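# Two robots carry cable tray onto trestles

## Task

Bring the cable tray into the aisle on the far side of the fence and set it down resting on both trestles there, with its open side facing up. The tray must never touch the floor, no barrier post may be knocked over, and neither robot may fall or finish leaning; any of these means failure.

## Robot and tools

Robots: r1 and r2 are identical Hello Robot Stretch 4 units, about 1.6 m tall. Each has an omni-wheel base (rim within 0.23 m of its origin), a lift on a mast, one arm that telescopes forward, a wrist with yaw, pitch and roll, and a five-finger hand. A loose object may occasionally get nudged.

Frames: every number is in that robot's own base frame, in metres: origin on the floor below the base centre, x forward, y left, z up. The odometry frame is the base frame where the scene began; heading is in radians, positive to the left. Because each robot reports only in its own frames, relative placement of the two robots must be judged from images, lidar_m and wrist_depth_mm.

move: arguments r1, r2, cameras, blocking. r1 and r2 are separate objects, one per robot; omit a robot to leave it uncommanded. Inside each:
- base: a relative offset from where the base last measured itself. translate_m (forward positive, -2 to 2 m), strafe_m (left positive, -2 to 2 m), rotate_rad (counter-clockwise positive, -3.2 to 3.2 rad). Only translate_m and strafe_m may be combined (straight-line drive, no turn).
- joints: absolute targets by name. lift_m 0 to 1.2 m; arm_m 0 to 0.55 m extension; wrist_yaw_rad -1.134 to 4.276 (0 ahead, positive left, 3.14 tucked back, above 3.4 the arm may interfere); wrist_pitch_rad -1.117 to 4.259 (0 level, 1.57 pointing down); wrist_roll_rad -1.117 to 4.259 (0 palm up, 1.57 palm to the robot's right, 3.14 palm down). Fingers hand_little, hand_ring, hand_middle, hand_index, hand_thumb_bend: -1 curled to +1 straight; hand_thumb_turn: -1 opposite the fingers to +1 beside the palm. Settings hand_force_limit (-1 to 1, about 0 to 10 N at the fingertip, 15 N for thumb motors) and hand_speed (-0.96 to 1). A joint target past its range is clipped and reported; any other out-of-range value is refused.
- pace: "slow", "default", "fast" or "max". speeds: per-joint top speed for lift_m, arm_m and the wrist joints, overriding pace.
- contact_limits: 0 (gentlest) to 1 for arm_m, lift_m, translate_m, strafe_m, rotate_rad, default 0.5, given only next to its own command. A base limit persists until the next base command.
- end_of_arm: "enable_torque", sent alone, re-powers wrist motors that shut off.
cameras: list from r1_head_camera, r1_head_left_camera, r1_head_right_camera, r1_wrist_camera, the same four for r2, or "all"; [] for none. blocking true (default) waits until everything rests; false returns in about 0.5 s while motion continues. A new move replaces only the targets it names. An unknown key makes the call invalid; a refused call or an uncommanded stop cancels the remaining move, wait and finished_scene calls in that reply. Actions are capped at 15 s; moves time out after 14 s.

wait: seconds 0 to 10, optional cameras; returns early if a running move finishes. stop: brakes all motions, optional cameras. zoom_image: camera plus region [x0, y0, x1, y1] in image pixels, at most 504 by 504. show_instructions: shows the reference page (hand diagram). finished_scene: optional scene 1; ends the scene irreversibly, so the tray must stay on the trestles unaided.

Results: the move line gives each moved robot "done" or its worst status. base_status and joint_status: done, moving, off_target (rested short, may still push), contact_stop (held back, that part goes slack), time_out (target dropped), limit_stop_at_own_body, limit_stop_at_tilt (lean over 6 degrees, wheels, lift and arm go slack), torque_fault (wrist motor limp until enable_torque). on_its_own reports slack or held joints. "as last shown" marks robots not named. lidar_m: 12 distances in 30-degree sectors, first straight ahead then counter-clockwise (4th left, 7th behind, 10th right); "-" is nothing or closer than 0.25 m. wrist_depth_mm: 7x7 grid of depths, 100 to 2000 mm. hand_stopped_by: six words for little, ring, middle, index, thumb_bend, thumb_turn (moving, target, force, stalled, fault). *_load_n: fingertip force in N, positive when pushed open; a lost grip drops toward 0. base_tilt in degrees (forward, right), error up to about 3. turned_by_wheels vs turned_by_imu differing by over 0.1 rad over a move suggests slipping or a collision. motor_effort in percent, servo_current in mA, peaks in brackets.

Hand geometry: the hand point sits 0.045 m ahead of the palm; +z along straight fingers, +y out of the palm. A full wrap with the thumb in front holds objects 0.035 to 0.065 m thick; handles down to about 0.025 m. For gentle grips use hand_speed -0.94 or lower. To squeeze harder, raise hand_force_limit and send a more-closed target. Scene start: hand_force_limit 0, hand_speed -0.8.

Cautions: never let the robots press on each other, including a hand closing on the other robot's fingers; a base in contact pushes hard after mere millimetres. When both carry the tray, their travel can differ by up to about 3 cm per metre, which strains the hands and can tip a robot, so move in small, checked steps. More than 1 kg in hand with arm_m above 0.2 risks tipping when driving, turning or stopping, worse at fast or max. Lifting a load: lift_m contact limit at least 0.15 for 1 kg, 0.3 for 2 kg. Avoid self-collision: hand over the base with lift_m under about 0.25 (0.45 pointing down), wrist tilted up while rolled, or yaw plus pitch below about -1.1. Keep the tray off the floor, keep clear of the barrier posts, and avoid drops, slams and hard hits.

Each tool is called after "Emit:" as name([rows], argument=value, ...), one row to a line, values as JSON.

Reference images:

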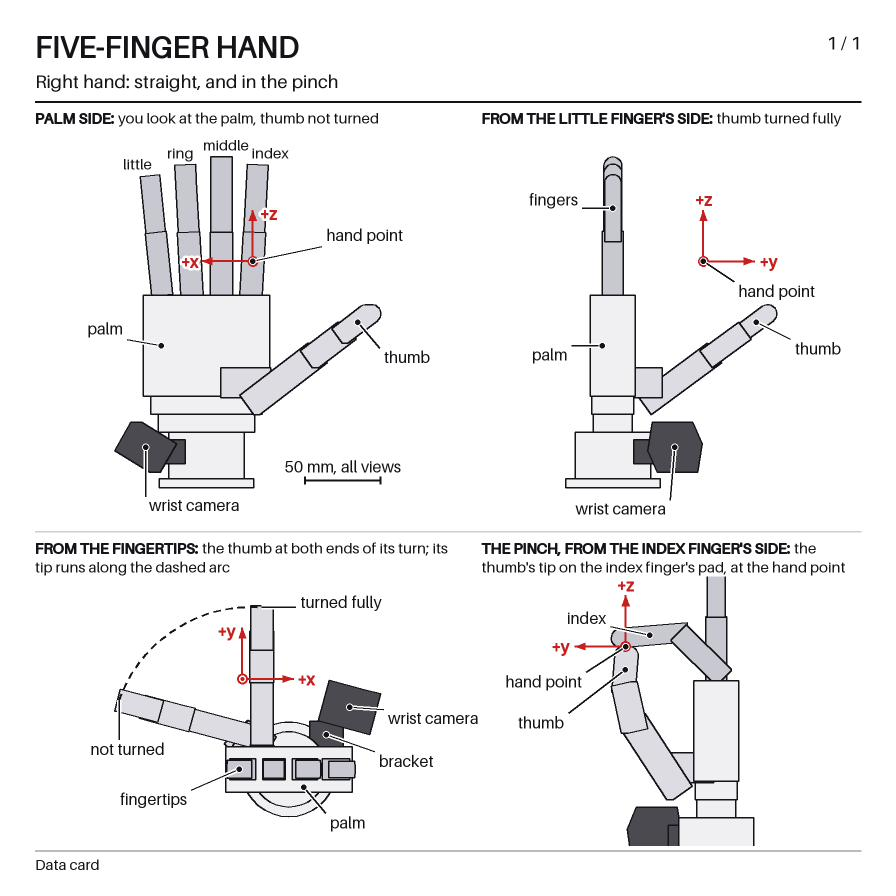

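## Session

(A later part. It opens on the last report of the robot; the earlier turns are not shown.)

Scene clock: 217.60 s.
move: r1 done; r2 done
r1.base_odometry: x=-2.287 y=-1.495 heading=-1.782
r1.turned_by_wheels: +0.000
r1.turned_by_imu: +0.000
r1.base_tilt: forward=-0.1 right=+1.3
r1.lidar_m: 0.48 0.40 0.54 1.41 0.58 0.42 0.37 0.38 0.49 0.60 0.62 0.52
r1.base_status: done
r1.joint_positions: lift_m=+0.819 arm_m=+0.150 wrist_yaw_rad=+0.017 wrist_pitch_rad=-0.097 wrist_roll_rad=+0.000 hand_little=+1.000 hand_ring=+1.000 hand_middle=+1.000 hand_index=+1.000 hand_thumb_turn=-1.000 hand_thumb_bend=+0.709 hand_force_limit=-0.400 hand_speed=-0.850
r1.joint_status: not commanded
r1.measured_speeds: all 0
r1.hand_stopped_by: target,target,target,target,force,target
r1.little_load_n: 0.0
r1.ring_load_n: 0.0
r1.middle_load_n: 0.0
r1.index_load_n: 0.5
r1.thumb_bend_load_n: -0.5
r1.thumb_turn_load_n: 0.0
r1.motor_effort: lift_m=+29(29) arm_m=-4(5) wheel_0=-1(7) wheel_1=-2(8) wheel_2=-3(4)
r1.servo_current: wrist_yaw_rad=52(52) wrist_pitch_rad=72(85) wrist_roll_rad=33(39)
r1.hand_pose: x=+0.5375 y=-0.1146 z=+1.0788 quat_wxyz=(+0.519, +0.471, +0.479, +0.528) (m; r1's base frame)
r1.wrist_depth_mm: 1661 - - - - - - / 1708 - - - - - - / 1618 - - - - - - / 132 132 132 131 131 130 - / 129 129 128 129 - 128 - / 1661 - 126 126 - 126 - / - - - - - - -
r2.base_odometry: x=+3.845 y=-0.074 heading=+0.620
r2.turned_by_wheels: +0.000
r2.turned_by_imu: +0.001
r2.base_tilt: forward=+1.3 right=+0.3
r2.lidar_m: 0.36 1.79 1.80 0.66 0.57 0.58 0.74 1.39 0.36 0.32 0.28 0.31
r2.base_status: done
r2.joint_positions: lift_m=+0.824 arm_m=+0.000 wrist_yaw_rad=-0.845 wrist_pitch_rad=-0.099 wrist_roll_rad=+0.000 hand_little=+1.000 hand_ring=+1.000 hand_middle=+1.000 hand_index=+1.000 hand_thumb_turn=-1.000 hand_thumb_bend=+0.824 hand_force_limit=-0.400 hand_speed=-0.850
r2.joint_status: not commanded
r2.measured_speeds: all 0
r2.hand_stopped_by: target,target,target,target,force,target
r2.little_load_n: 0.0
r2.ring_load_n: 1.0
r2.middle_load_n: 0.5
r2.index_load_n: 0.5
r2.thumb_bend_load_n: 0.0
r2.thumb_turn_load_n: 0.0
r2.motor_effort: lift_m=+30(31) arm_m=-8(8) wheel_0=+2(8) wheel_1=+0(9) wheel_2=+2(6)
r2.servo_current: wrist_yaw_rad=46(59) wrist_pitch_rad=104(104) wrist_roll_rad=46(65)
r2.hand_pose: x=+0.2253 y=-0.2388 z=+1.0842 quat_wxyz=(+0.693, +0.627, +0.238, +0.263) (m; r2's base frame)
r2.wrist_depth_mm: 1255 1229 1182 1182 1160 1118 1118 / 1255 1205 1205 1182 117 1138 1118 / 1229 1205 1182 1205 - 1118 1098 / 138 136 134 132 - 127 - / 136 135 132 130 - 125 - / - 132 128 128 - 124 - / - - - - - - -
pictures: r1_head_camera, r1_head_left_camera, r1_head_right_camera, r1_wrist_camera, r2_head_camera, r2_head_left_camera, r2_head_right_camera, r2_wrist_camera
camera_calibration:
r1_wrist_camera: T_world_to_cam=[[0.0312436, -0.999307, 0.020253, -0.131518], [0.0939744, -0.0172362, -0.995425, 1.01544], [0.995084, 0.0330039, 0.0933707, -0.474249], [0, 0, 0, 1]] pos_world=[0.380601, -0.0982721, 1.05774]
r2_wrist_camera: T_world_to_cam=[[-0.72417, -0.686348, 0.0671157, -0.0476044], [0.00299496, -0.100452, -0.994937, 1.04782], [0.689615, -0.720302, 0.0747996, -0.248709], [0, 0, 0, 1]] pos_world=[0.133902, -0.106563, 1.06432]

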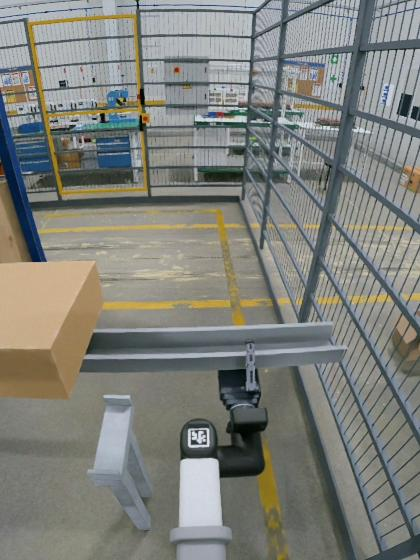

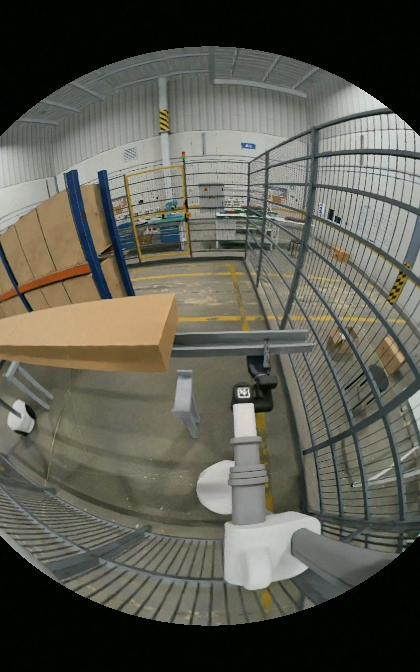

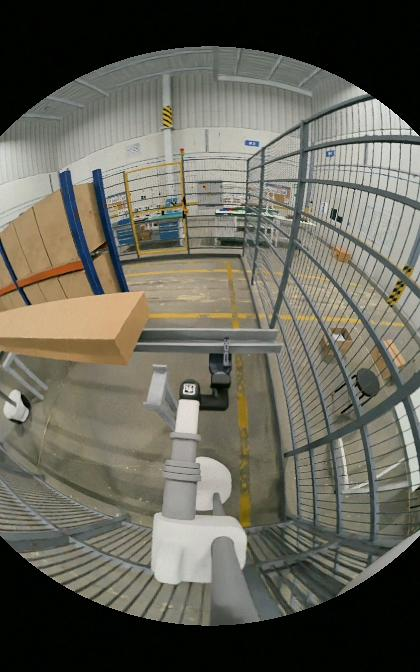

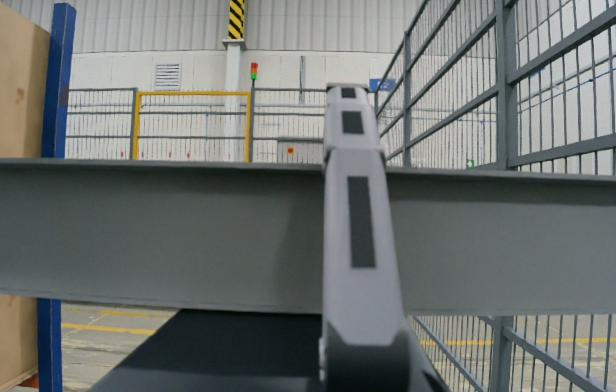

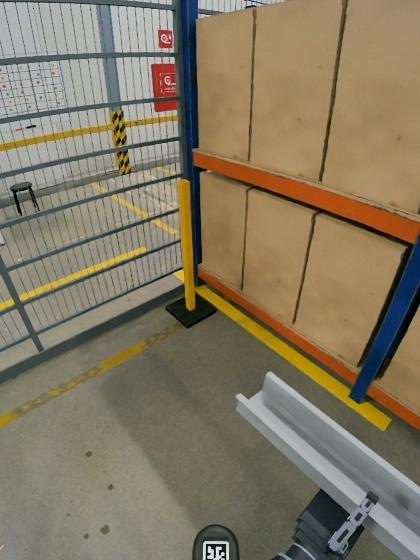

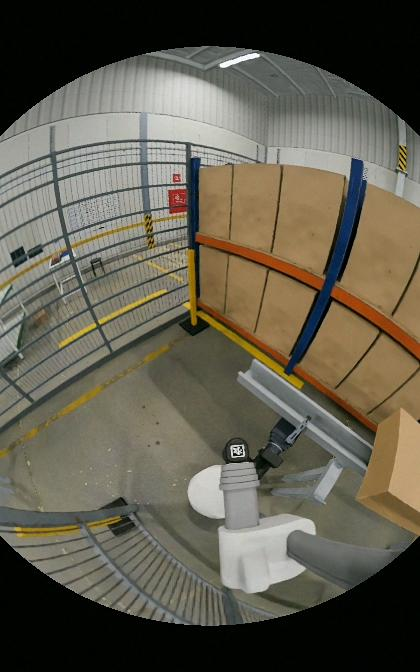

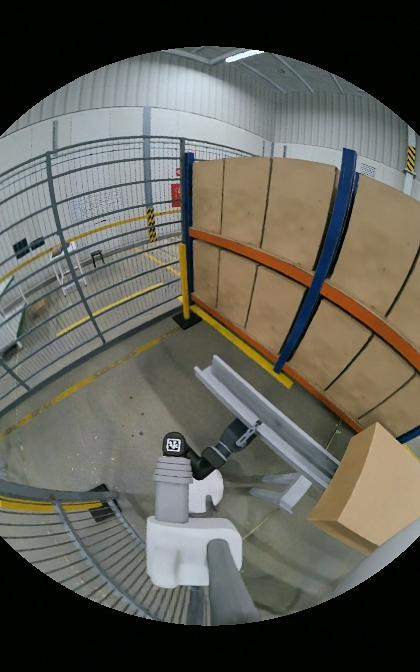

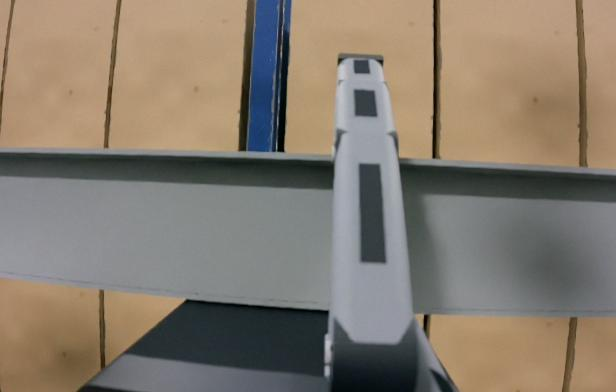

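Emit:
move(r1={"base": {"translate_m": -0.042}, "joints": {"wrist_yaw_rad": 0.048}, "speeds": {"wrist_yaw_rad": 0.05}, "pace": "slow"}, r2={"base": {"translate_m": 0.0229, "strafe_m": -0.0277}, "joints": {"wrist_yaw_rad": -0.816}, "speeds": {"wrist_yaw_rad": 0.05}, "pace": "slow"}, cameras=[])

Emit:
move(r1={"joints": {"lift_m": 0.7}, "pace": "slow", "contact_limits": {"lift_m": 0.4}}, r2={"joints": {"lift_m": 0.705}, "pace": "slow", "contact_limits": {"lift_m": 0.4}}, cameras=[])

Emit:
move(r1={"joints": {"lift_m": 0.58}, "pace": "slow", "contact_limits": {"lift_m": 0.4}}, r2={"joints": {"lift_m": 0.585}, "pace": "slow", "contact_limits": {"lift_m": 0.4}}, cameras=["all"])

Scene clock: 223.03 s.
move: r1 done; r2 done
r1.base_odometry: x=-2.278 y=-1.454 heading=-1.782
r1.turned_by_wheels: +0.000
r1.turned_by_imu: +0.001
r1.base_tilt: forward=-0.1 right=+1.4
r1.lidar_m: 0.48 0.44 0.58 1.59 0.52 0.38 0.34 0.35 0.43 0.58 0.64 0.54
r1.base_status: done
r1.joint_positions: lift_m=+0.819 arm_m=+0.150 wrist_yaw_rad=+0.044 wrist_pitch_rad=-0.097 wrist_roll_rad=+0.000 hand_little=+1.000 hand_ring=+1.000 hand_middle=+1.000 hand_index=+1.000 hand_thumb_turn=-1.000 hand_thumb_bend=+0.709 hand_force_limit=-0.400 hand_speed=-0.850
r1.joint_status: all done
r1.measured_speeds: all 0
r1.hand_stopped_by: target,target,target,target,force,target
r1.little_load_n: 0.0
r1.ring_load_n: 0.5
r1.middle_load_n: 0.0
r1.index_load_n: 0.0
r1.thumb_bend_load_n: 0.0
r1.thumb_turn_load_n: -0.5
r1.motor_effort: lift_m=+29(29) arm_m=-5(5) wheel_0=-2(6) wheel_1=-3(6) wheel_2=+3(7)
r1.servo_current: wrist_yaw_rad=52(65) wrist_pitch_rad=72(85) wrist_roll_rad=33(39)
r1.hand_pose: x=+0.5405 y=-0.1087 z=+1.0788 quat_wxyz=(+0.512, +0.465, +0.485, +0.535) (m; r1's base frame)
r1.wrist_depth_mm: 1756 - - - - - - / 1756 - - - - - - / 1708 - - - - - - / 138 135 133 131 128 127 - / 135 132 131 129 - 125 - / 134 - 128 127 - 123 - / - - - - - - -
r2.base_odometry: x=+3.879 y=-0.083 heading=+0.619
r2.turned_by_wheels: +0.000
r2.turned_by_imu: +0.000
r2.base_tilt: forward=+1.3 right=+0.3
r2.lidar_m: 0.38 1.80 1.80 2.21 0.61 0.63 0.78 1.52 0.35 0.32 0.28 0.30
r2.base_status: done
r2.joint_positions: lift_m=+0.824 arm_m=+0.000 wrist_yaw_rad=-0.817 wrist_pitch_rad=-0.099 wrist_roll_rad=+0.000 hand_little=+1.000 hand_ring=+1.000 hand_middle=+1.000 hand_index=+1.000 hand_thumb_turn=-1.000 hand_thumb_bend=+0.824 hand_force_limit=-0.400 hand_speed=-0.850
r2.joint_status: all done
r2.measured_speeds: all 0
r2.hand_stopped_by: target,target,target,target,force,target
r2.little_load_n: 0.0
r2.ring_load_n: 0.5
r2.middle_load_n: 0.0
r2.index_load_n: 0.0
r2.thumb_bend_load_n: 0.0
r2.thumb_turn_load_n: 0.0
r2.motor_effort: lift_m=+30(31) arm_m=-8(8) wheel_0=+1(8) wheel_1=-1(8) wheel_2=-2(4)
r2.servo_current: wrist_yaw_rad=52(59) wrist_pitch_rad=98(111) wrist_roll_rad=52(72)
r2.hand_pose: x=+0.2319 y=-0.2372 z=+1.0842 quat_wxyz=(+0.689, +0.624, +0.247, +0.273) (m; r2's base frame)
r2.wrist_depth_mm: 1229 1182 1138 1118 1098 1078 1060 / 1229 1205 1160 1138 116 1060 1060 / 1205 1182 1160 1138 - 1078 1060 / 143 139 135 131 - 123 - / 141 137 133 129 - 121 - / - 135 127 126 - 119 - / - - - - - - -
pictures: none
No camera images: "cameras" was empty.

Scene clock: 224.87 s.
move: r1 done; r2 done
r1.base_odometry: x=-2.278 y=-1.454 heading=-1.782
r1.turned_by_wheels: +0.000
r1.turned_by_imu: +0.000
r1.base_tilt: forward=-0.1 right=+1.4
r1.lidar_m: 0.47 0.46 0.57 1.56 0.55 0.38 0.34 0.35 0.43 0.60 0.64 0.53
r1.base_status: not commanded
r1.joint_positions: lift_m=+0.700 arm_m=+0.150 wrist_yaw_rad=+0.044 wrist_pitch_rad=-0.097 wrist_roll_rad=+0.000 hand_little=+1.000 hand_ring=+1.000 hand_middle=+1.000 hand_index=+1.000 hand_thumb_turn=-1.000 hand_thumb_bend=+0.709 hand_force_limit=-0.400 hand_speed=-0.850
r1.joint_status: all done
r1.measured_speeds: all 0
r1.hand_stopped_by: target,target,target,target,force,target
r1.little_load_n: 0.0
r1.ring_load_n: 0.5
r1.middle_load_n: 0.5
r1.index_load_n: 0.0
r1.thumb_bend_load_n: 0.0
r1.thumb_turn_load_n: 0.0
r1.motor_effort: lift_m=+24(28) arm_m=-5(5) wheel_0=-2(2) wheel_1=-3(3) wheel_2=+2(3)
r1.servo_current: wrist_yaw_rad=52(59) wrist_pitch_rad=78(85) wrist_roll_rad=20(39)
r1.contact_limits: lift_m 0.4
r1.hand_pose: x=+0.5405 y=-0.1087 z=+0.9592 quat_wxyz=(+0.512, +0.465, +0.485, +0.535) (m; r1's base frame)
r1.wrist_depth_mm: 1708 - - - - - - / 1708 - - - - - - / 1756 - - - - - - / 138 136 133 131 128 127 - / 135 132 131 129 - 125 - / 134 - 127 127 - 123 - / - - - - - - -
r2.base_odometry: x=+3.879 y=-0.083 heading=+0.619
r2.turned_by_wheels: +0.000
r2.turned_by_imu: +0.000
r2.base_tilt: forward=+1.3 right=+0.3
r2.lidar_m: 0.35 1.78 1.80 2.19 0.61 0.62 0.79 1.53 0.35 0.29 0.30 0.29
r2.base_status: not commanded
r2.joint_positions: lift_m=+0.705 arm_m=+0.000 wrist_yaw_rad=-0.817 wrist_pitch_rad=-0.099 wrist_roll_rad=+0.000 hand_little=+1.000 hand_ring=+1.000 hand_middle=+1.000 hand_index=+1.000 hand_thumb_turn=-1.000 hand_thumb_bend=+0.824 hand_force_limit=-0.400 hand_speed=-0.850
r2.joint_status: all done
r2.measured_speeds: all 0
r2.hand_stopped_by: target,target,target,target,force,target
r2.little_load_n: 0.5
r2.ring_load_n: 1.0
r2.middle_load_n: 0.0
r2.index_load_n: 0.0
r2.thumb_bend_load_n: 0.0
r2.thumb_turn_load_n: 0.0
r2.motor_effort: lift_m=+24(29) arm_m=-8(8) wheel_0=+1(1) wheel_1=+0(2) wheel_2=-2(2)
r2.servo_current: wrist_yaw_rad=39(59) wrist_pitch_rad=91(104) wrist_roll_rad=46(65)
r2.contact_limits: lift_m 0.4
r2.hand_pose: x=+0.2320 y=-0.2372 z=+0.9647 quat_wxyz=(+0.689, +0.624, +0.247, +0.273) (m; r2's base frame)
r2.wrist_depth_mm: 1229 1205 1160 1118 1118 1078 1060 / 1229 1182 1138 1118 116 1060 1042 / 1205 1160 1138 1138 - 1042 1042 / 143 139 135 131 - 122 - / 141 137 133 129 - 121 - / - 135 127 126 - 119 - / - - - - - - -
pictures: none
No camera images: "cameras" was empty.

Scene clock: 226.70 s.
move: r1 done; r2 done
r1.base_odometry: x=-2.278 y=-1.454 heading=-1.782
r1.turned_by_wheels: +0.000
r1.turned_by_imu: +0.000
r1.base_tilt: forward=+0.0 right=+1.3
r1.lidar_m: 0.48 0.46 0.57 1.59 0.51 0.35 0.36 0.35 0.44 0.61 0.65 0.54
r1.base_status: not commanded
r1.joint_positions: lift_m=+0.580 arm_m=+0.150 wrist_yaw_rad=+0.044 wrist_pitch_rad=-0.097 wrist_roll_rad=+0.000 hand_little=+1.000 hand_ring=+1.000 hand_middle=+1.000 hand_index=+1.000 hand_thumb_turn=-1.000 hand_thumb_bend=+0.709 hand_force_limit=-0.400 hand_speed=-0.850
r1.joint_status: all done
r1.measured_speeds: all 0
r1.hand_stopped_by: target,target,target,target,force,target
r1.little_load_n: 0.0
r1.ring_load_n: 0.5
r1.middle_load_n: 0.0
r1.index_load_n: 0.0
r1.thumb_bend_load_n: 0.0
r1.thumb_turn_load_n: 0.0
r1.motor_effort: lift_m=+24(30) arm_m=-4(5) wheel_0=-2(2) wheel_1=-3(3) wheel_2=+2(3)
r1.servo_current: wrist_yaw_rad=59(59) wrist_pitch_rad=72(91) wrist_roll_rad=33(39)
r1.contact_limits: lift_m 0.4
r1.hand_pose: x=+0.5405 y=-0.1087 z=+0.8392 quat_wxyz=(+0.512, +0.465, +0.485, +0.535) (m; r1's base frame)
r1.wrist_depth_mm: 1756 - - - - - - / 1708 - - - - - - / 1756 - - - - - - / 138 136 133 131 128 127 - / 135 132 131 129 - 125 - / 1537 - 128 127 - 123 - / - - - - - - -
r2.base_odometry: x=+3.879 y=-0.083 heading=+0.619
r2.turned_by_wheels: +0.000
r2.turned_by_imu: +0.000
r2.base_tilt: forward=+1.2 right=+0.4
r2.lidar_m: 0.37 1.79 1.82 2.20 0.63 0.63 0.78 1.54 0.33 0.30 0.29 0.31
r2.base_status: not commanded
r2.joint_positions: lift_m=+0.585 arm_m=+0.000 wrist_yaw_rad=-0.817 wrist_pitch_rad=-0.099 wrist_roll_rad=+0.000 hand_little=+1.000 hand_ring=+1.000 hand_middle=+1.000 hand_index=+1.000 hand_thumb_turn=-1.000 hand_thumb_bend=+0.824 hand_force_limit=-0.400 hand_speed=-0.850
r2.joint_status: all done
r2.measured_speeds: all 0
r2.hand_stopped_by: target,target,target,target,force,target
r2.little_load_n: 0.0
r2.ring_load_n: 1.0
r2.middle_load_n: 0.0
r2.index_load_n: 0.0
r2.thumb_bend_load_n: 0.0
r2.thumb_turn_load_n: 0.0
r2.motor_effort: lift_m=+24(25) arm_m=-8(8) wheel_0=+1(1) wheel_1=-1(1) wheel_2=-2(2)
r2.servo_current: wrist_yaw_rad=33(65) wrist_pitch_rad=104(104) wrist_roll_rad=52(59)
r2.contact_limits: lift_m 0.4
r2.hand_pose: x=+0.2320 y=-0.2372 z=+0.8447 quat_wxyz=(+0.689, +0.624, +0.247, +0.273) (m; r2's base frame)
r2.wrist_depth_mm: 1255 1205 1160 1118 1098 1078 1060 / 1229 1182 1160 1118 116 1078 1042 / - 138 137 1118 - - - / 143 139 135 131 - 123 - / 141 137 133 129 - 121 - / - 135 128 126 - 119 - / - - - - - - -
pictures: r1_head_camera, r1_head_left_camera, r1_head_right_camera, r1_wrist_camera, r2_head_camera, r2_head_left_camera, r2_head_right_camera, r2_wrist_camera
camera_calibration:
r1_wrist_camera: T_world_to_cam=[[0.0580393, -0.998109, 0.0202507, -0.135264], [0.0944029, -0.0147068, -0.995425, 0.776806], [0.993841, 0.0596855, 0.0933708, -0.451454], [0, 0, 0, 1]] pos_world=[0.383191, -0.0966386, 0.818144]
r2_wrist_camera: T_world_to_cam=[[-0.704625, -0.706408, 0.0670096, -0.0348473], [0.00581654, -0.100183, -0.994952, 0.809182], [0.709556, -0.700679, 0.0747001, -0.234066], [0, 0, 0, 1]] pos_world=[0.136822, -0.107555, 0.824917]

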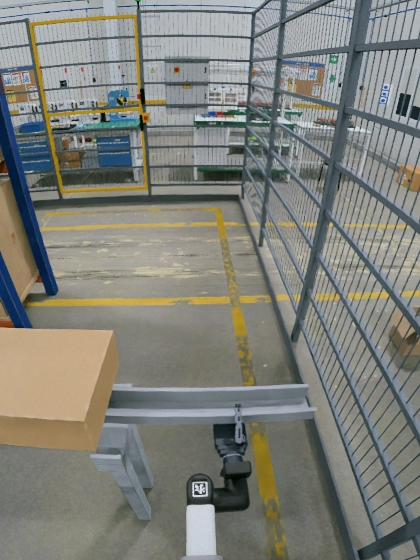

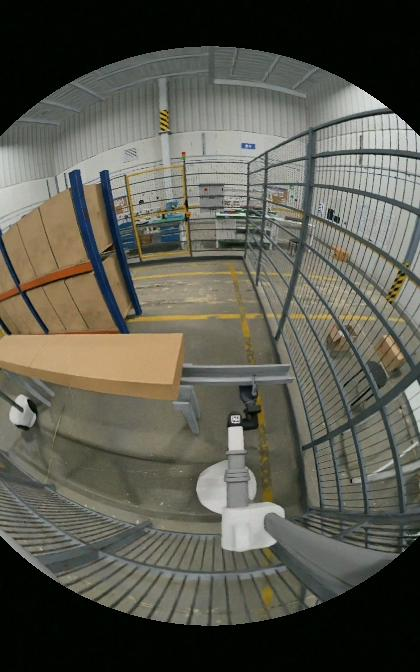

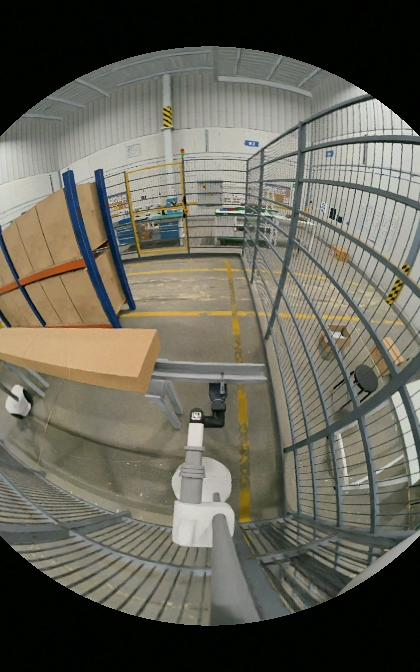

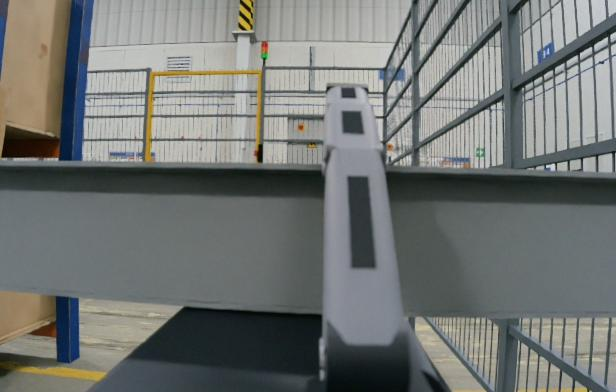

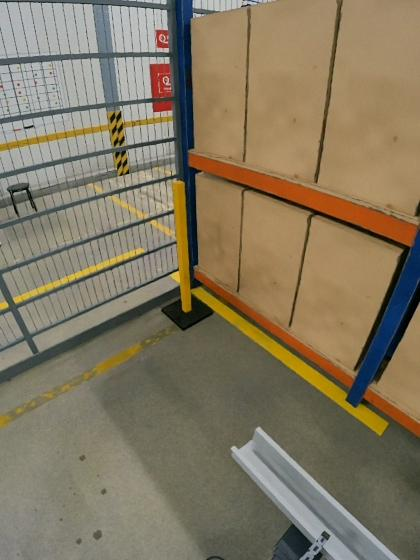

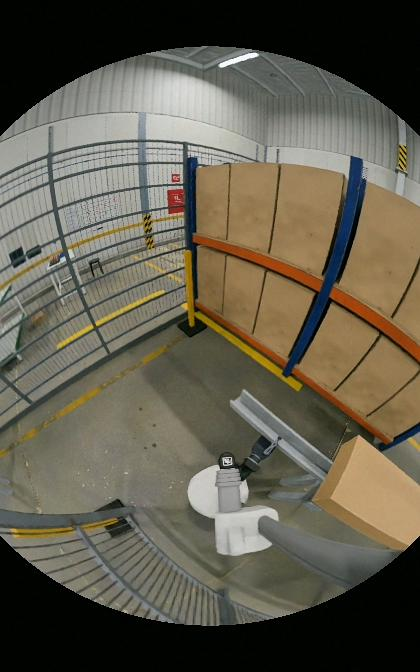

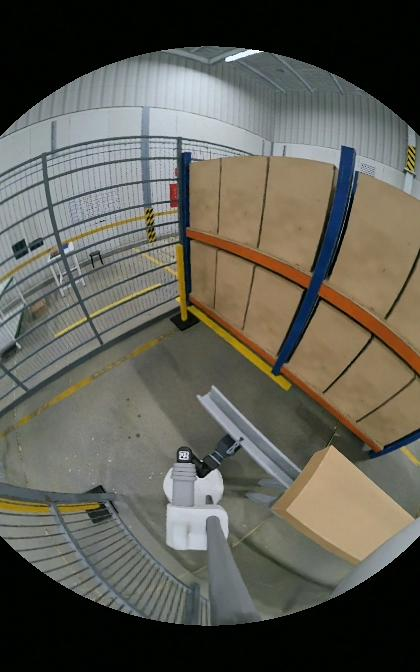

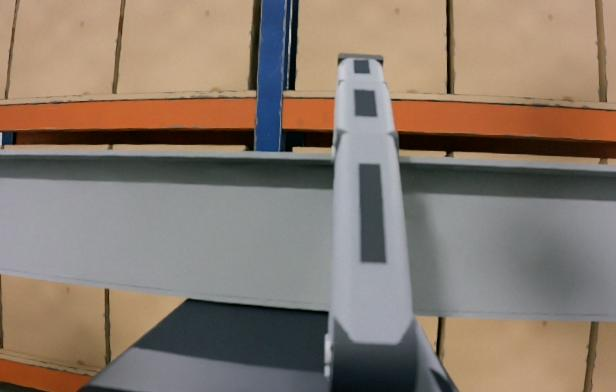

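Emit:
move(r1={"joints": {"wrist_yaw_rad": -0.012}, "speeds": {"wrist_yaw_rad": 0.05}, "pace": "slow"}, r2={"joints": {"wrist_yaw_rad": -0.876}, "speeds": {"wrist_yaw_rad": 0.05}, "pace": "slow"}, cameras=["all"])

Emit:
zoom_image(camera="r1_head_camera", region=[80, 360, 330, 530])

Emit:
zoom_image(camera="r2_head_left_camera", region=[220, 380, 360, 520])

Emit:
zoom_image(camera="r2_head_right_camera", region=[180, 380, 320, 520])

Emit:
zoom_image(camera="r1_head_left_camera", region=[160, 340, 300, 450])

Emit:
zoom_image(camera="r1_head_right_camera", region=[130, 340, 280, 450])

r1: "pace" acts on no motion here: each has its own speed under "speeds". Leave "pace" out
Scene clock: 227.23 s.
r1.base_odometry: x=-2.278 y=-1.454 heading=-1.782
r1.turned_by_wheels: +0.000
r1.turned_by_imu: +0.000
r1.base_tilt: forward=+0.0 right=+1.4
r1.lidar_m: 0.48 0.46 0.56 1.58 0.52 0.36 0.36 0.34 0.42 0.59 0.65 0.54
r1.base_status: not commanded
r1.joint_positions: lift_m=+0.580 arm_m=+0.150 wrist_yaw_rad=+0.044 wrist_pitch_rad=-0.097 wrist_roll_rad=+0.000 hand_little=+1.000 hand_ring=+1.000 hand_middle=+1.000 hand_index=+1.000 hand_thumb_turn=-1.000 hand_thumb_bend=+0.709 hand_force_limit=-0.400 hand_speed=-0.850
r1.joint_status: all done
r1.measured_speeds: all 0
r1.hand_stopped_by: target,target,target,target,force,target
r1.little_load_n: 0.0
r1.ring_load_n: 0.5
r1.middle_load_n: 0.5
r1.index_load_n: 0.0
r1.thumb_bend_load_n: 0.0
r1.thumb_turn_load_n: 0.0
r1.motor_effort: lift_m=+24(30) arm_m=-4(5) wheel_0=-2(2) wheel_1=-3(3) wheel_2=+2(3)
r1.servo_current: wrist_yaw_rad=46(59) wrist_pitch_rad=85(91) wrist_roll_rad=33(39)
r1.contact_limits: lift_m 0.4
r1.hand_pose: x=+0.5405 y=-0.1087 z=+0.8392 quat_wxyz=(+0.512, +0.465, +0.485, +0.535) (m; r1's base frame)
r1.wrist_depth_mm: 1756 - - - - - - / 1756 - - - - - - / 1756 - - - - - - / 138 136 133 131 128 127 - / 135 132 131 129 - 124 - / 1537 - 128 127 - 123 - / - - - - - - -
r2.base_odometry: x=+3.879 y=-0.083 heading=+0.619
r2.turned_by_wheels: +0.000
r2.turned_by_imu: +0.000
r2.base_tilt: forward=+1.3 right=+0.3
r2.lidar_m: 0.38 1.77 1.82 2.19 0.60 0.64 0.78 1.52 0.35 0.27 0.28 0.32
r2.base_status: not commanded
r2.joint_positions: lift_m=+0.585 arm_m=+0.000 wrist_yaw_rad=-0.817 wrist_pitch_rad=-0.099 wrist_roll_rad=+0.000 hand_little=+1.000 hand_ring=+1.000 hand_middle=+1.000 hand_index=+1.000 hand_thumb_turn=-1.000 hand_thumb_bend=+0.824 hand_force_limit=-0.400 hand_speed=-0.850
r2.joint_status: all done
r2.measured_speeds: all 0
r2.hand_stopped_by: target,target,target,target,force,target
r2.little_load_n: 0.0
r2.ring_load_n: 1.0
r2.middle_load_n: 0.0
r2.index_load_n: 0.0
r2.thumb_bend_load_n: 0.0
r2.thumb_turn_load_n: 0.0
r2.motor_effort: lift_m=+24(25) arm_m=-8(8) wheel_0=+1(1) wheel_1=-1(1) wheel_2=-2(2)
r2.servo_current: wrist_yaw_rad=46(65) wrist_pitch_rad=98(104) wrist_roll_rad=52(59)
r2.contact_limits: lift_m 0.4
r2.hand_pose: x=+0.2320 y=-0.2372 z=+0.8447 quat_wxyz=(+0.689, +0.624, +0.247, +0.273) (m; r2's base frame)
r2.wrist_depth_mm: 1229 1182 1160 1118 1118 1060 1042 / 1255 1205 1138 1118 117 1078 1060 / - 138 137 1118 - - - / 143 139 135 131 - 123 - / 141 138 133 129 - 121 - / - 135 127 126 - 119 - / - - - - - - -
pictures: none

Scaled by 2.016 from the camera's 420x560 image, which has a finer 1200x1600 frame.
This view is cut from an older image: the scene may have changed since it was taken.

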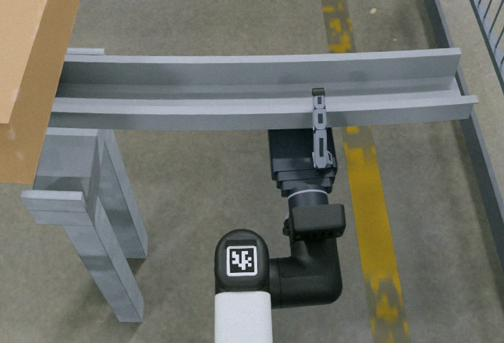

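Scaled by 3.600 from the camera's 420x672 image, which has a finer 600x960 frame.
This view is cut from an older image: the scene may have changed since it was taken.

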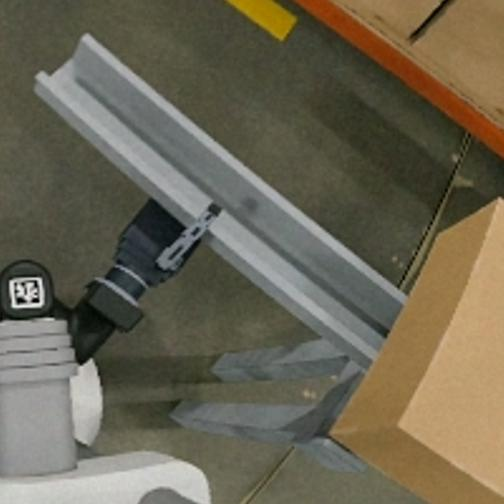

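Scaled by 3.600 from the camera's 420x672 image, which has a finer 600x960 frame.
This view is cut from an older image: the scene may have changed since it was taken.

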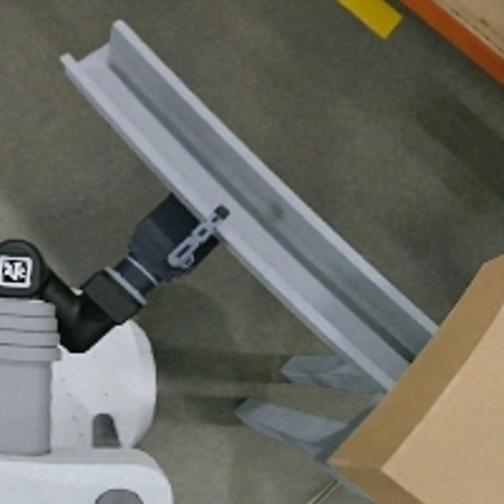

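Scaled by 3.600 from the camera's 420x672 image, which has a finer 600x960 frame.
This view is cut from an older image: the scene may have changed since it was taken.

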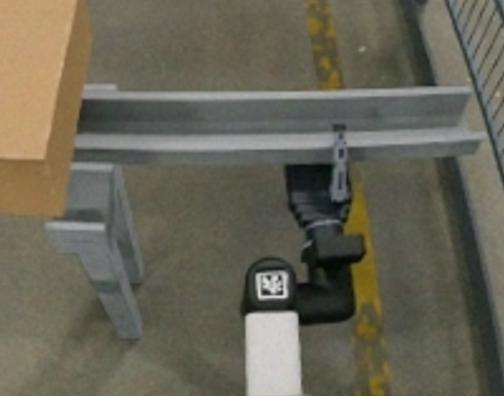

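Scaled by 3.360 from the camera's 420x672 image, which has a finer 600x960 frame.
This view is cut from an older image: the scene may have changed since it was taken.

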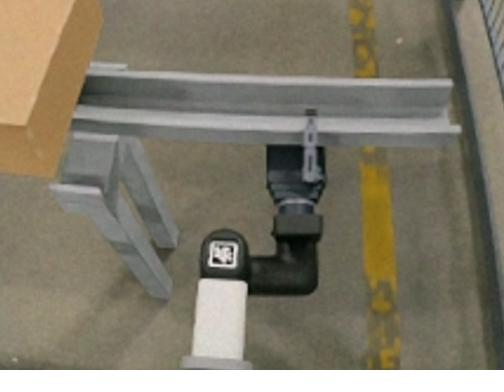

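Emit:
move(r1={"joints": {"wrist_yaw_rad": -0.012}, "speeds": {"wrist_yaw_rad": 0.05}}, r2={"joints": {"wrist_yaw_rad": -0.876}, "speeds": {"wrist_yaw_rad": 0.05}}, cameras=["all"])

Emit:
zoom_image(camera="r2_head_left_camera", region=[240, 420, 340, 520])

Emit:
zoom_image(camera="r2_head_right_camera", region=[220, 430, 320, 530])

Scene clock: 229.60 s.
move: r1 done; r2 done
r1.base_odometry: x=-2.278 y=-1.454 heading=-1.782
r1.turned_by_wheels: +0.000
r1.turned_by_imu: +0.000
r1.base_tilt: forward=+0.0 right=+1.3
r1.lidar_m: 0.48 0.46 0.56 1.60 0.52 0.37 0.35 0.34 0.41 0.62 0.64 0.52
r1.base_status: not commanded
r1.joint_positions: lift_m=+0.580 arm_m=+0.150 wrist_yaw_rad=-0.010 wrist_pitch_rad=-0.097 wrist_roll_rad=+0.000 hand_little=+1.000 hand_ring=+1.000 hand_middle=+1.000 hand_index=+1.000 hand_thumb_turn=-1.000 hand_thumb_bend=+0.709 hand_force_limit=-0.400 hand_speed=-0.850
r1.joint_status: all done
r1.measured_speeds: all 0
r1.hand_stopped_by: target,target,target,target,force,target
r1.little_load_n: 0.0
r1.ring_load_n: 0.0
r1.middle_load_n: 0.5
r1.index_load_n: 0.0
r1.thumb_bend_load_n: 0.0
r1.thumb_turn_load_n: 0.0
r1.motor_effort: lift_m=+24(24) arm_m=-4(5) wheel_0=-2(2) wheel_1=-3(3) wheel_2=+2(3)
r1.servo_current: wrist_yaw_rad=52(72) wrist_pitch_rad=72(91) wrist_roll_rad=26(39)
r1.contact_limits: lift_m 0.4
r1.hand_pose: x=+0.5343 y=-0.1205 z=+0.8392 quat_wxyz=(+0.526, +0.478, +0.473, +0.521) (m; r1's base frame)
r1.wrist_depth_mm: 1708 - - - - - - / 1708 - - - - - - / 1618 - - - - - - / 133 132 132 131 131 131 - / 130 130 129 129 - 128 - / 1661 - 127 127 - 127 - / - - - - - - -
r2.base_odometry: x=+3.879 y=-0.083 heading=+0.619
r2.turned_by_wheels: +0.000
r2.turned_by_imu: +0.000
r2.base_tilt: forward=+1.3 right=+0.3
r2.lidar_m: 0.38 1.79 1.81 2.18 0.62 0.61 0.78 1.52 0.33 0.31 0.28 0.30
r2.base_status: not commanded
r2.joint_positions: lift_m=+0.585 arm_m=+0.000 wrist_yaw_rad=-0.873 wrist_pitch_rad=-0.099 wrist_roll_rad=+0.000 hand_little=+1.000 hand_ring=+1.000 hand_middle=+1.000 hand_index=+1.000 hand_thumb_turn=-1.000 hand_thumb_bend=+0.824 hand_force_limit=-0.400 hand_speed=-0.850
r2.joint_status: all done
r2.measured_speeds: all 0
r2.hand_stopped_by: target,target,target,target,force,target
r2.little_load_n: 0.0
r2.ring_load_n: 0.5
r2.middle_load_n: 0.5
r2.index_load_n: 0.0
r2.thumb_bend_load_n: 0.0
r2.thumb_turn_load_n: 0.0
r2.motor_effort: lift_m=+24(24) arm_m=-8(8) wheel_0=+1(1) wheel_1=+0(1) wheel_2=-2(2)
r2.servo_current: wrist_yaw_rad=39(78) wrist_pitch_rad=104(104) wrist_roll_rad=39(59)
r2.contact_limits: lift_m 0.4
r2.hand_pose: x=+0.2186 y=-0.2403 z=+0.8447 quat_wxyz=(+0.696, +0.631, +0.230, +0.254) (m; r2's base frame)
r2.wrist_depth_mm: 1160 1160 1138 1138 1118 1118 1118 / 1182 1138 1118 1138 116 1098 1098 / - 137 137 131 - - - / 139 137 134 132 - 127 - / 136 135 132 130 - 125 - / - 132 128 128 - 124 - / - - - - - - -
pictures: r1_head_camera, r1_head_left_camera, r1_head_right_camera, r1_wrist_camera, r2_head_camera, r2_head_left_camera, r2_head_right_camera, r2_wrist_camera
camera_calibration:
r1_wrist_camera: T_world_to_cam=[[0.00385773, -0.999788, 0.020228, -0.11789], [0.0934738, -0.019779, -0.995425, 0.777101], [0.995614, 0.00573086, 0.0933777, -0.452075], [0, 0, 0, 1]] pos_world=[0.377909, -0.0999036, 0.818144]
r2_wrist_camera: T_world_to_cam=[[-0.743095, -0.665817, 0.0670632, -0.0282862], [0.000153623, -0.100386, -0.994949, 0.810142], [0.669186, -0.739331, 0.0746985, -0.227184], [0, 0, 0, 1]] pos_world=[0.130884, -0.10547, 0.824917]

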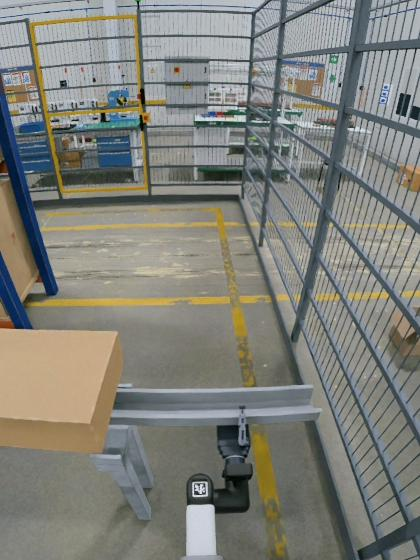

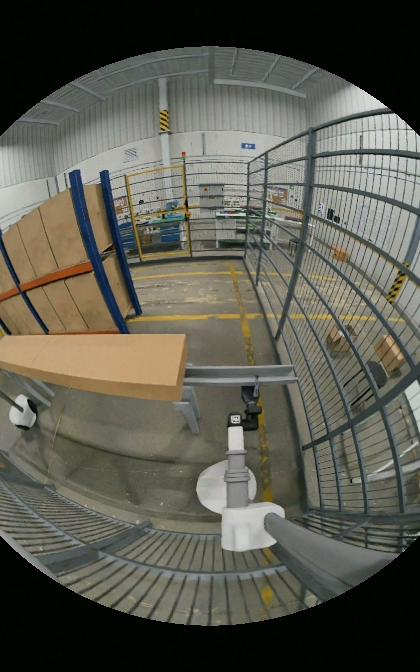

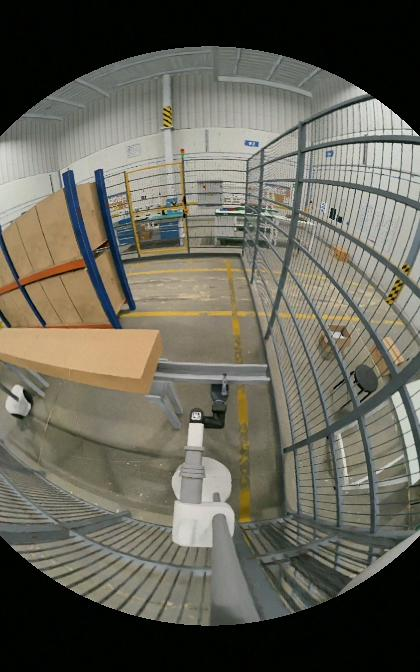

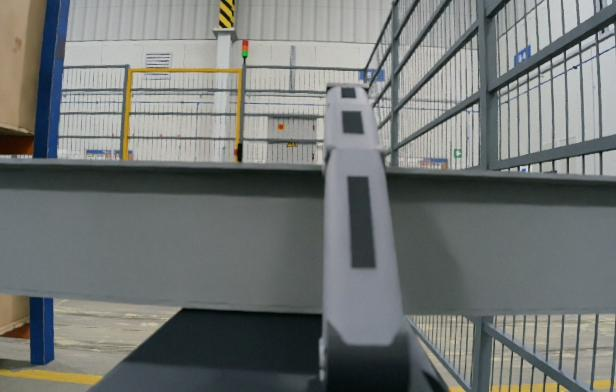

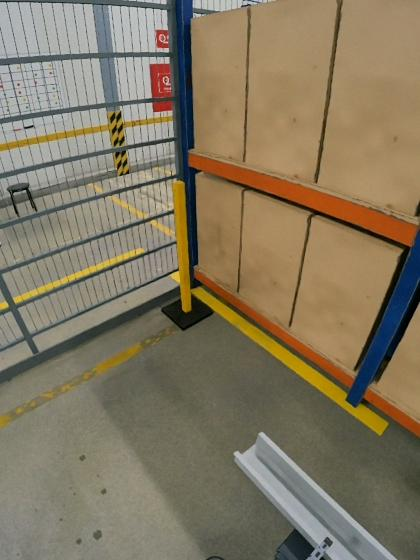

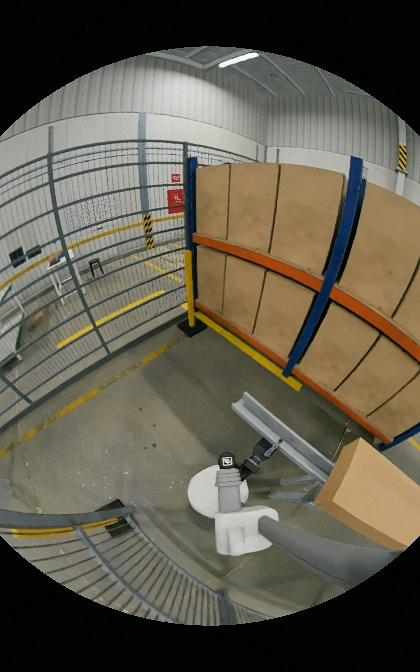

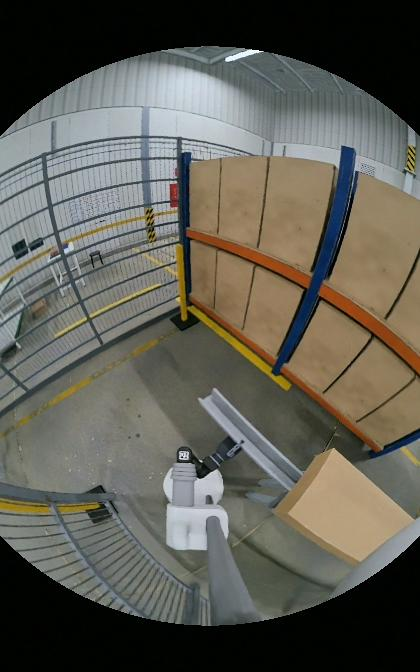

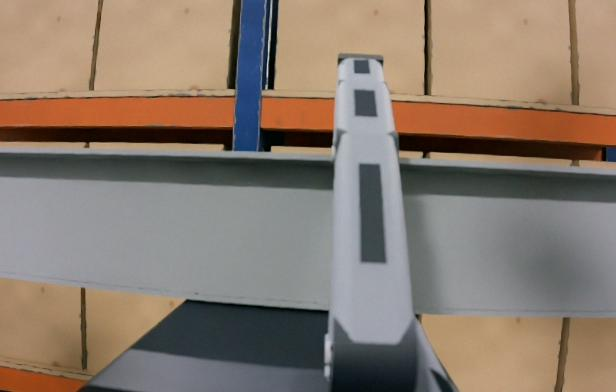

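Scaled by 5.040 from the camera's 420x672 image, which has a finer 600x960 frame.

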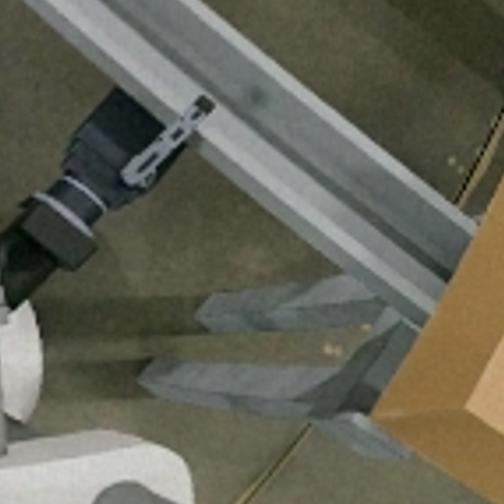

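Scaled by 5.040 from the camera's 420x672 image, which has a finer 600x960 frame.

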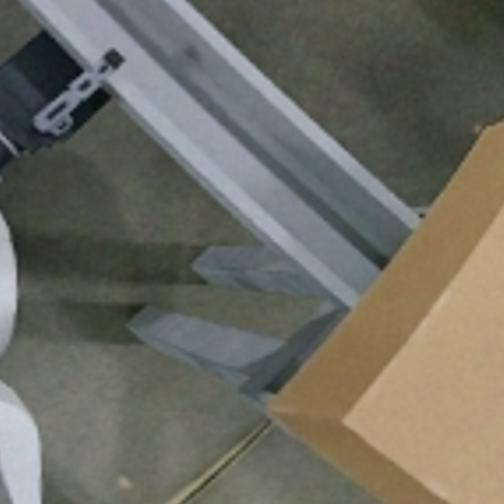

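Emit:
move(r1={"joints": {"lift_m": 0.535}, "speeds": {"lift_m": 0.08}, "contact_limits": {"lift_m": 0.4}}, r2={"joints": {"lift_m": 0.54}, "speeds": {"lift_m": 0.08}, "contact_limits": {"lift_m": 0.4}}, cameras=["r1_head_camera", "r1_head_left_camera", "r1_head_right_camera", "r2_head_left_camera", "r2_head_right_camera"])

Emit:
zoom_image(camera="r1_head_camera", region=[70, 380, 210, 500])

Emit:
zoom_image(camera="r2_head_left_camera", region=[250, 430, 340, 520])

Scene clock: 231.83 s.
move: r1 done; r2 done
r1.base_odometry: x=-2.278 y=-1.454 heading=-1.782
r1.turned_by_wheels: +0.000
r1.turned_by_imu: +0.000
r1.base_tilt: forward=+0.0 right=+1.4
r1.lidar_m: 0.47 0.45 0.58 1.59 0.53 0.37 0.34 0.33 0.44 0.59 0.65 0.51
r1.base_status: not commanded
r1.joint_positions: lift_m=+0.535 arm_m=+0.150 wrist_yaw_rad=-0.010 wrist_pitch_rad=-0.097 wrist_roll_rad=+0.000 hand_little=+1.000 hand_ring=+1.000 hand_middle=+1.000 hand_index=+1.000 hand_thumb_turn=-1.000 hand_thumb_bend=+0.709 hand_force_limit=-0.400 hand_speed=-0.850
r1.joint_status: all done
r1.measured_speeds: all 0
r1.hand_stopped_by: target,target,target,target,force,target
r1.little_load_n: 0.0
r1.ring_load_n: 0.5
r1.middle_load_n: 0.0
r1.index_load_n: 0.5
r1.thumb_bend_load_n: 0.0
r1.thumb_turn_load_n: 0.0
r1.motor_effort: lift_m=+24(29) arm_m=-4(5) wheel_0=-2(2) wheel_1=-3(3) wheel_2=+2(3)
r1.servo_current: wrist_yaw_rad=52(52) wrist_pitch_rad=78(78) wrist_roll_rad=33(39)
r1.contact_limits: lift_m 0.4
r1.hand_pose: x=+0.5343 y=-0.1205 z=+0.7942 quat_wxyz=(+0.526, +0.478, +0.473, +0.521) (m; r1's base frame)
r1.wrist_depth_mm: 1661 - - - - - - / 1661 - - - - - - / 1661 - - - - - - / 132 132 132 131 131 131 - / 130 130 129 129 - 128 - / 1661 - 127 127 - 127 - / - - - - - - -
r2.base_odometry: x=+3.879 y=-0.083 heading=+0.619
r2.turned_by_wheels: +0.000
r2.turned_by_imu: +0.000
r2.base_tilt: forward=+1.3 right=+0.4
r2.lidar_m: 0.38 1.76 1.80 2.19 0.61 0.64 0.78 1.53 0.36 0.32 0.30 0.29
r2.base_status: not commanded
r2.joint_positions: lift_m=+0.540 arm_m=+0.000 wrist_yaw_rad=-0.873 wrist_pitch_rad=-0.099 wrist_roll_rad=+0.000 hand_little=+1.000 hand_ring=+1.000 hand_middle=+1.000 hand_index=+1.000 hand_thumb_turn=-1.000 hand_thumb_bend=+0.824 hand_force_limit=-0.400 hand_speed=-0.850
r2.joint_status: all done
r2.measured_speeds: all 0
r2.hand_stopped_by: target,target,target,target,force,target
r2.little_load_n: 0.0
r2.ring_load_n: 0.5
r2.middle_load_n: 0.5
r2.index_load_n: 0.0
r2.thumb_bend_load_n: 0.0
r2.thumb_turn_load_n: 0.0
r2.motor_effort: lift_m=+24(25) arm_m=-8(8) wheel_0=+1(1) wheel_1=-1(1) wheel_2=-2(2)
r2.servo_current: wrist_yaw_rad=39(52) wrist_pitch_rad=104(104) wrist_roll_rad=59(65)
r2.contact_limits: lift_m 0.4
r2.hand_pose: x=+0.2186 y=-0.2403 z=+0.7996 quat_wxyz=(+0.696, +0.631, +0.230, +0.254) (m; r2's base frame)
r2.wrist_depth_mm: 1160 1160 1138 1138 1118 1118 1078 / 1182 1160 1118 1118 117 1098 1078 / 139 136 136 1118 - - - / 139 136 134 132 - 127 - / 137 135 132 130 - 125 - / - 132 128 128 - 124 - / - - - - - - -
pictures: r1_head_camera, r1_head_left_camera, r1_head_right_camera, r2_head_left_camera, r2_head_right_camera

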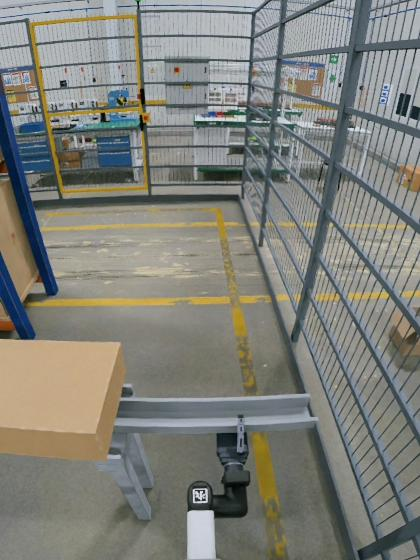

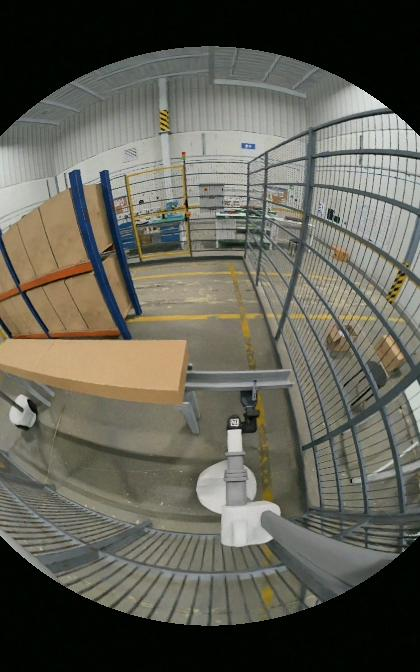

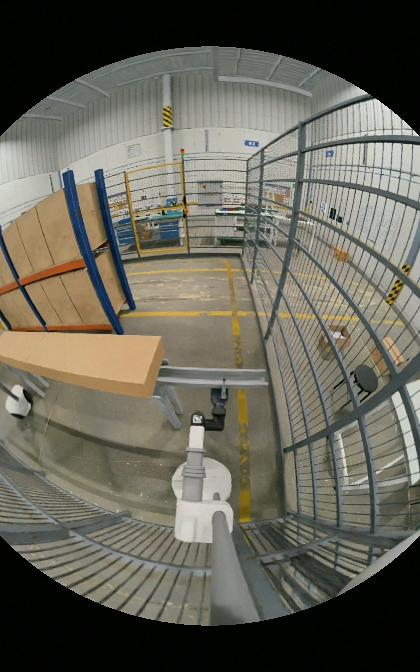

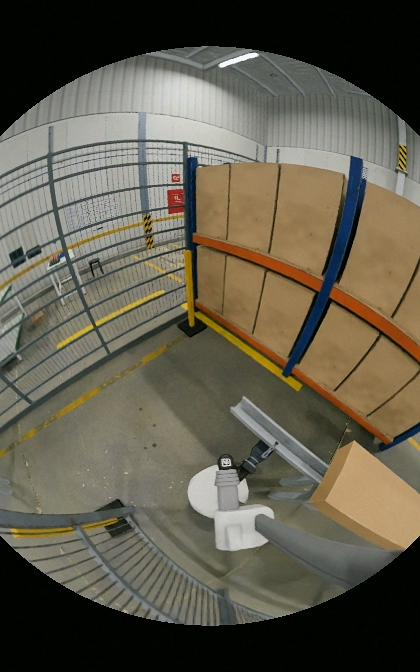

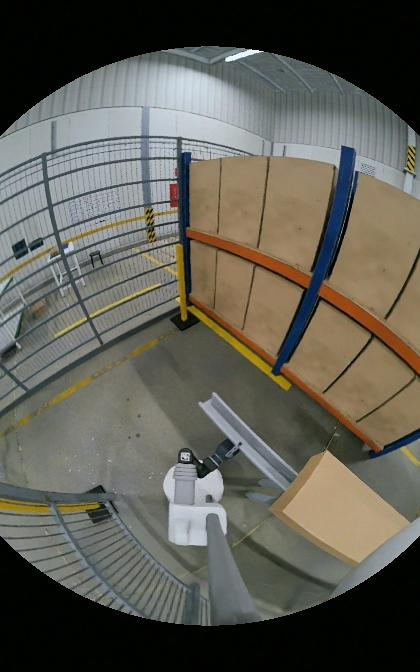

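Scaled by 3.600 from the camera's 420x560 image, which has a finer 1200x1600 frame.

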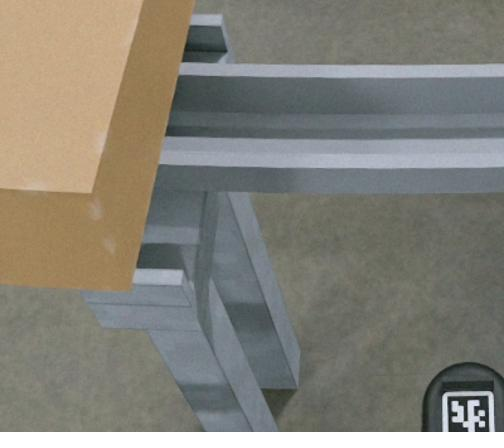

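Scaled by 5.600 from the camera's 420x672 image, which has a finer 600x960 frame.

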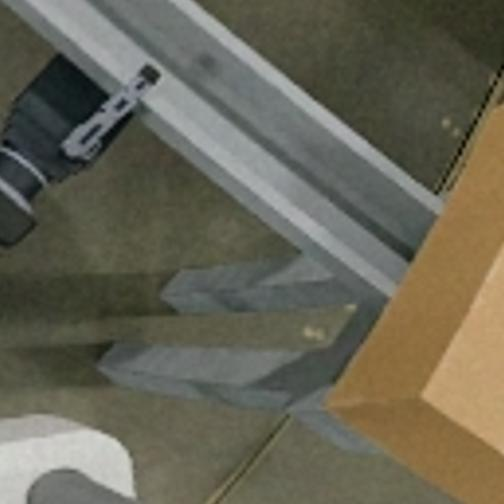

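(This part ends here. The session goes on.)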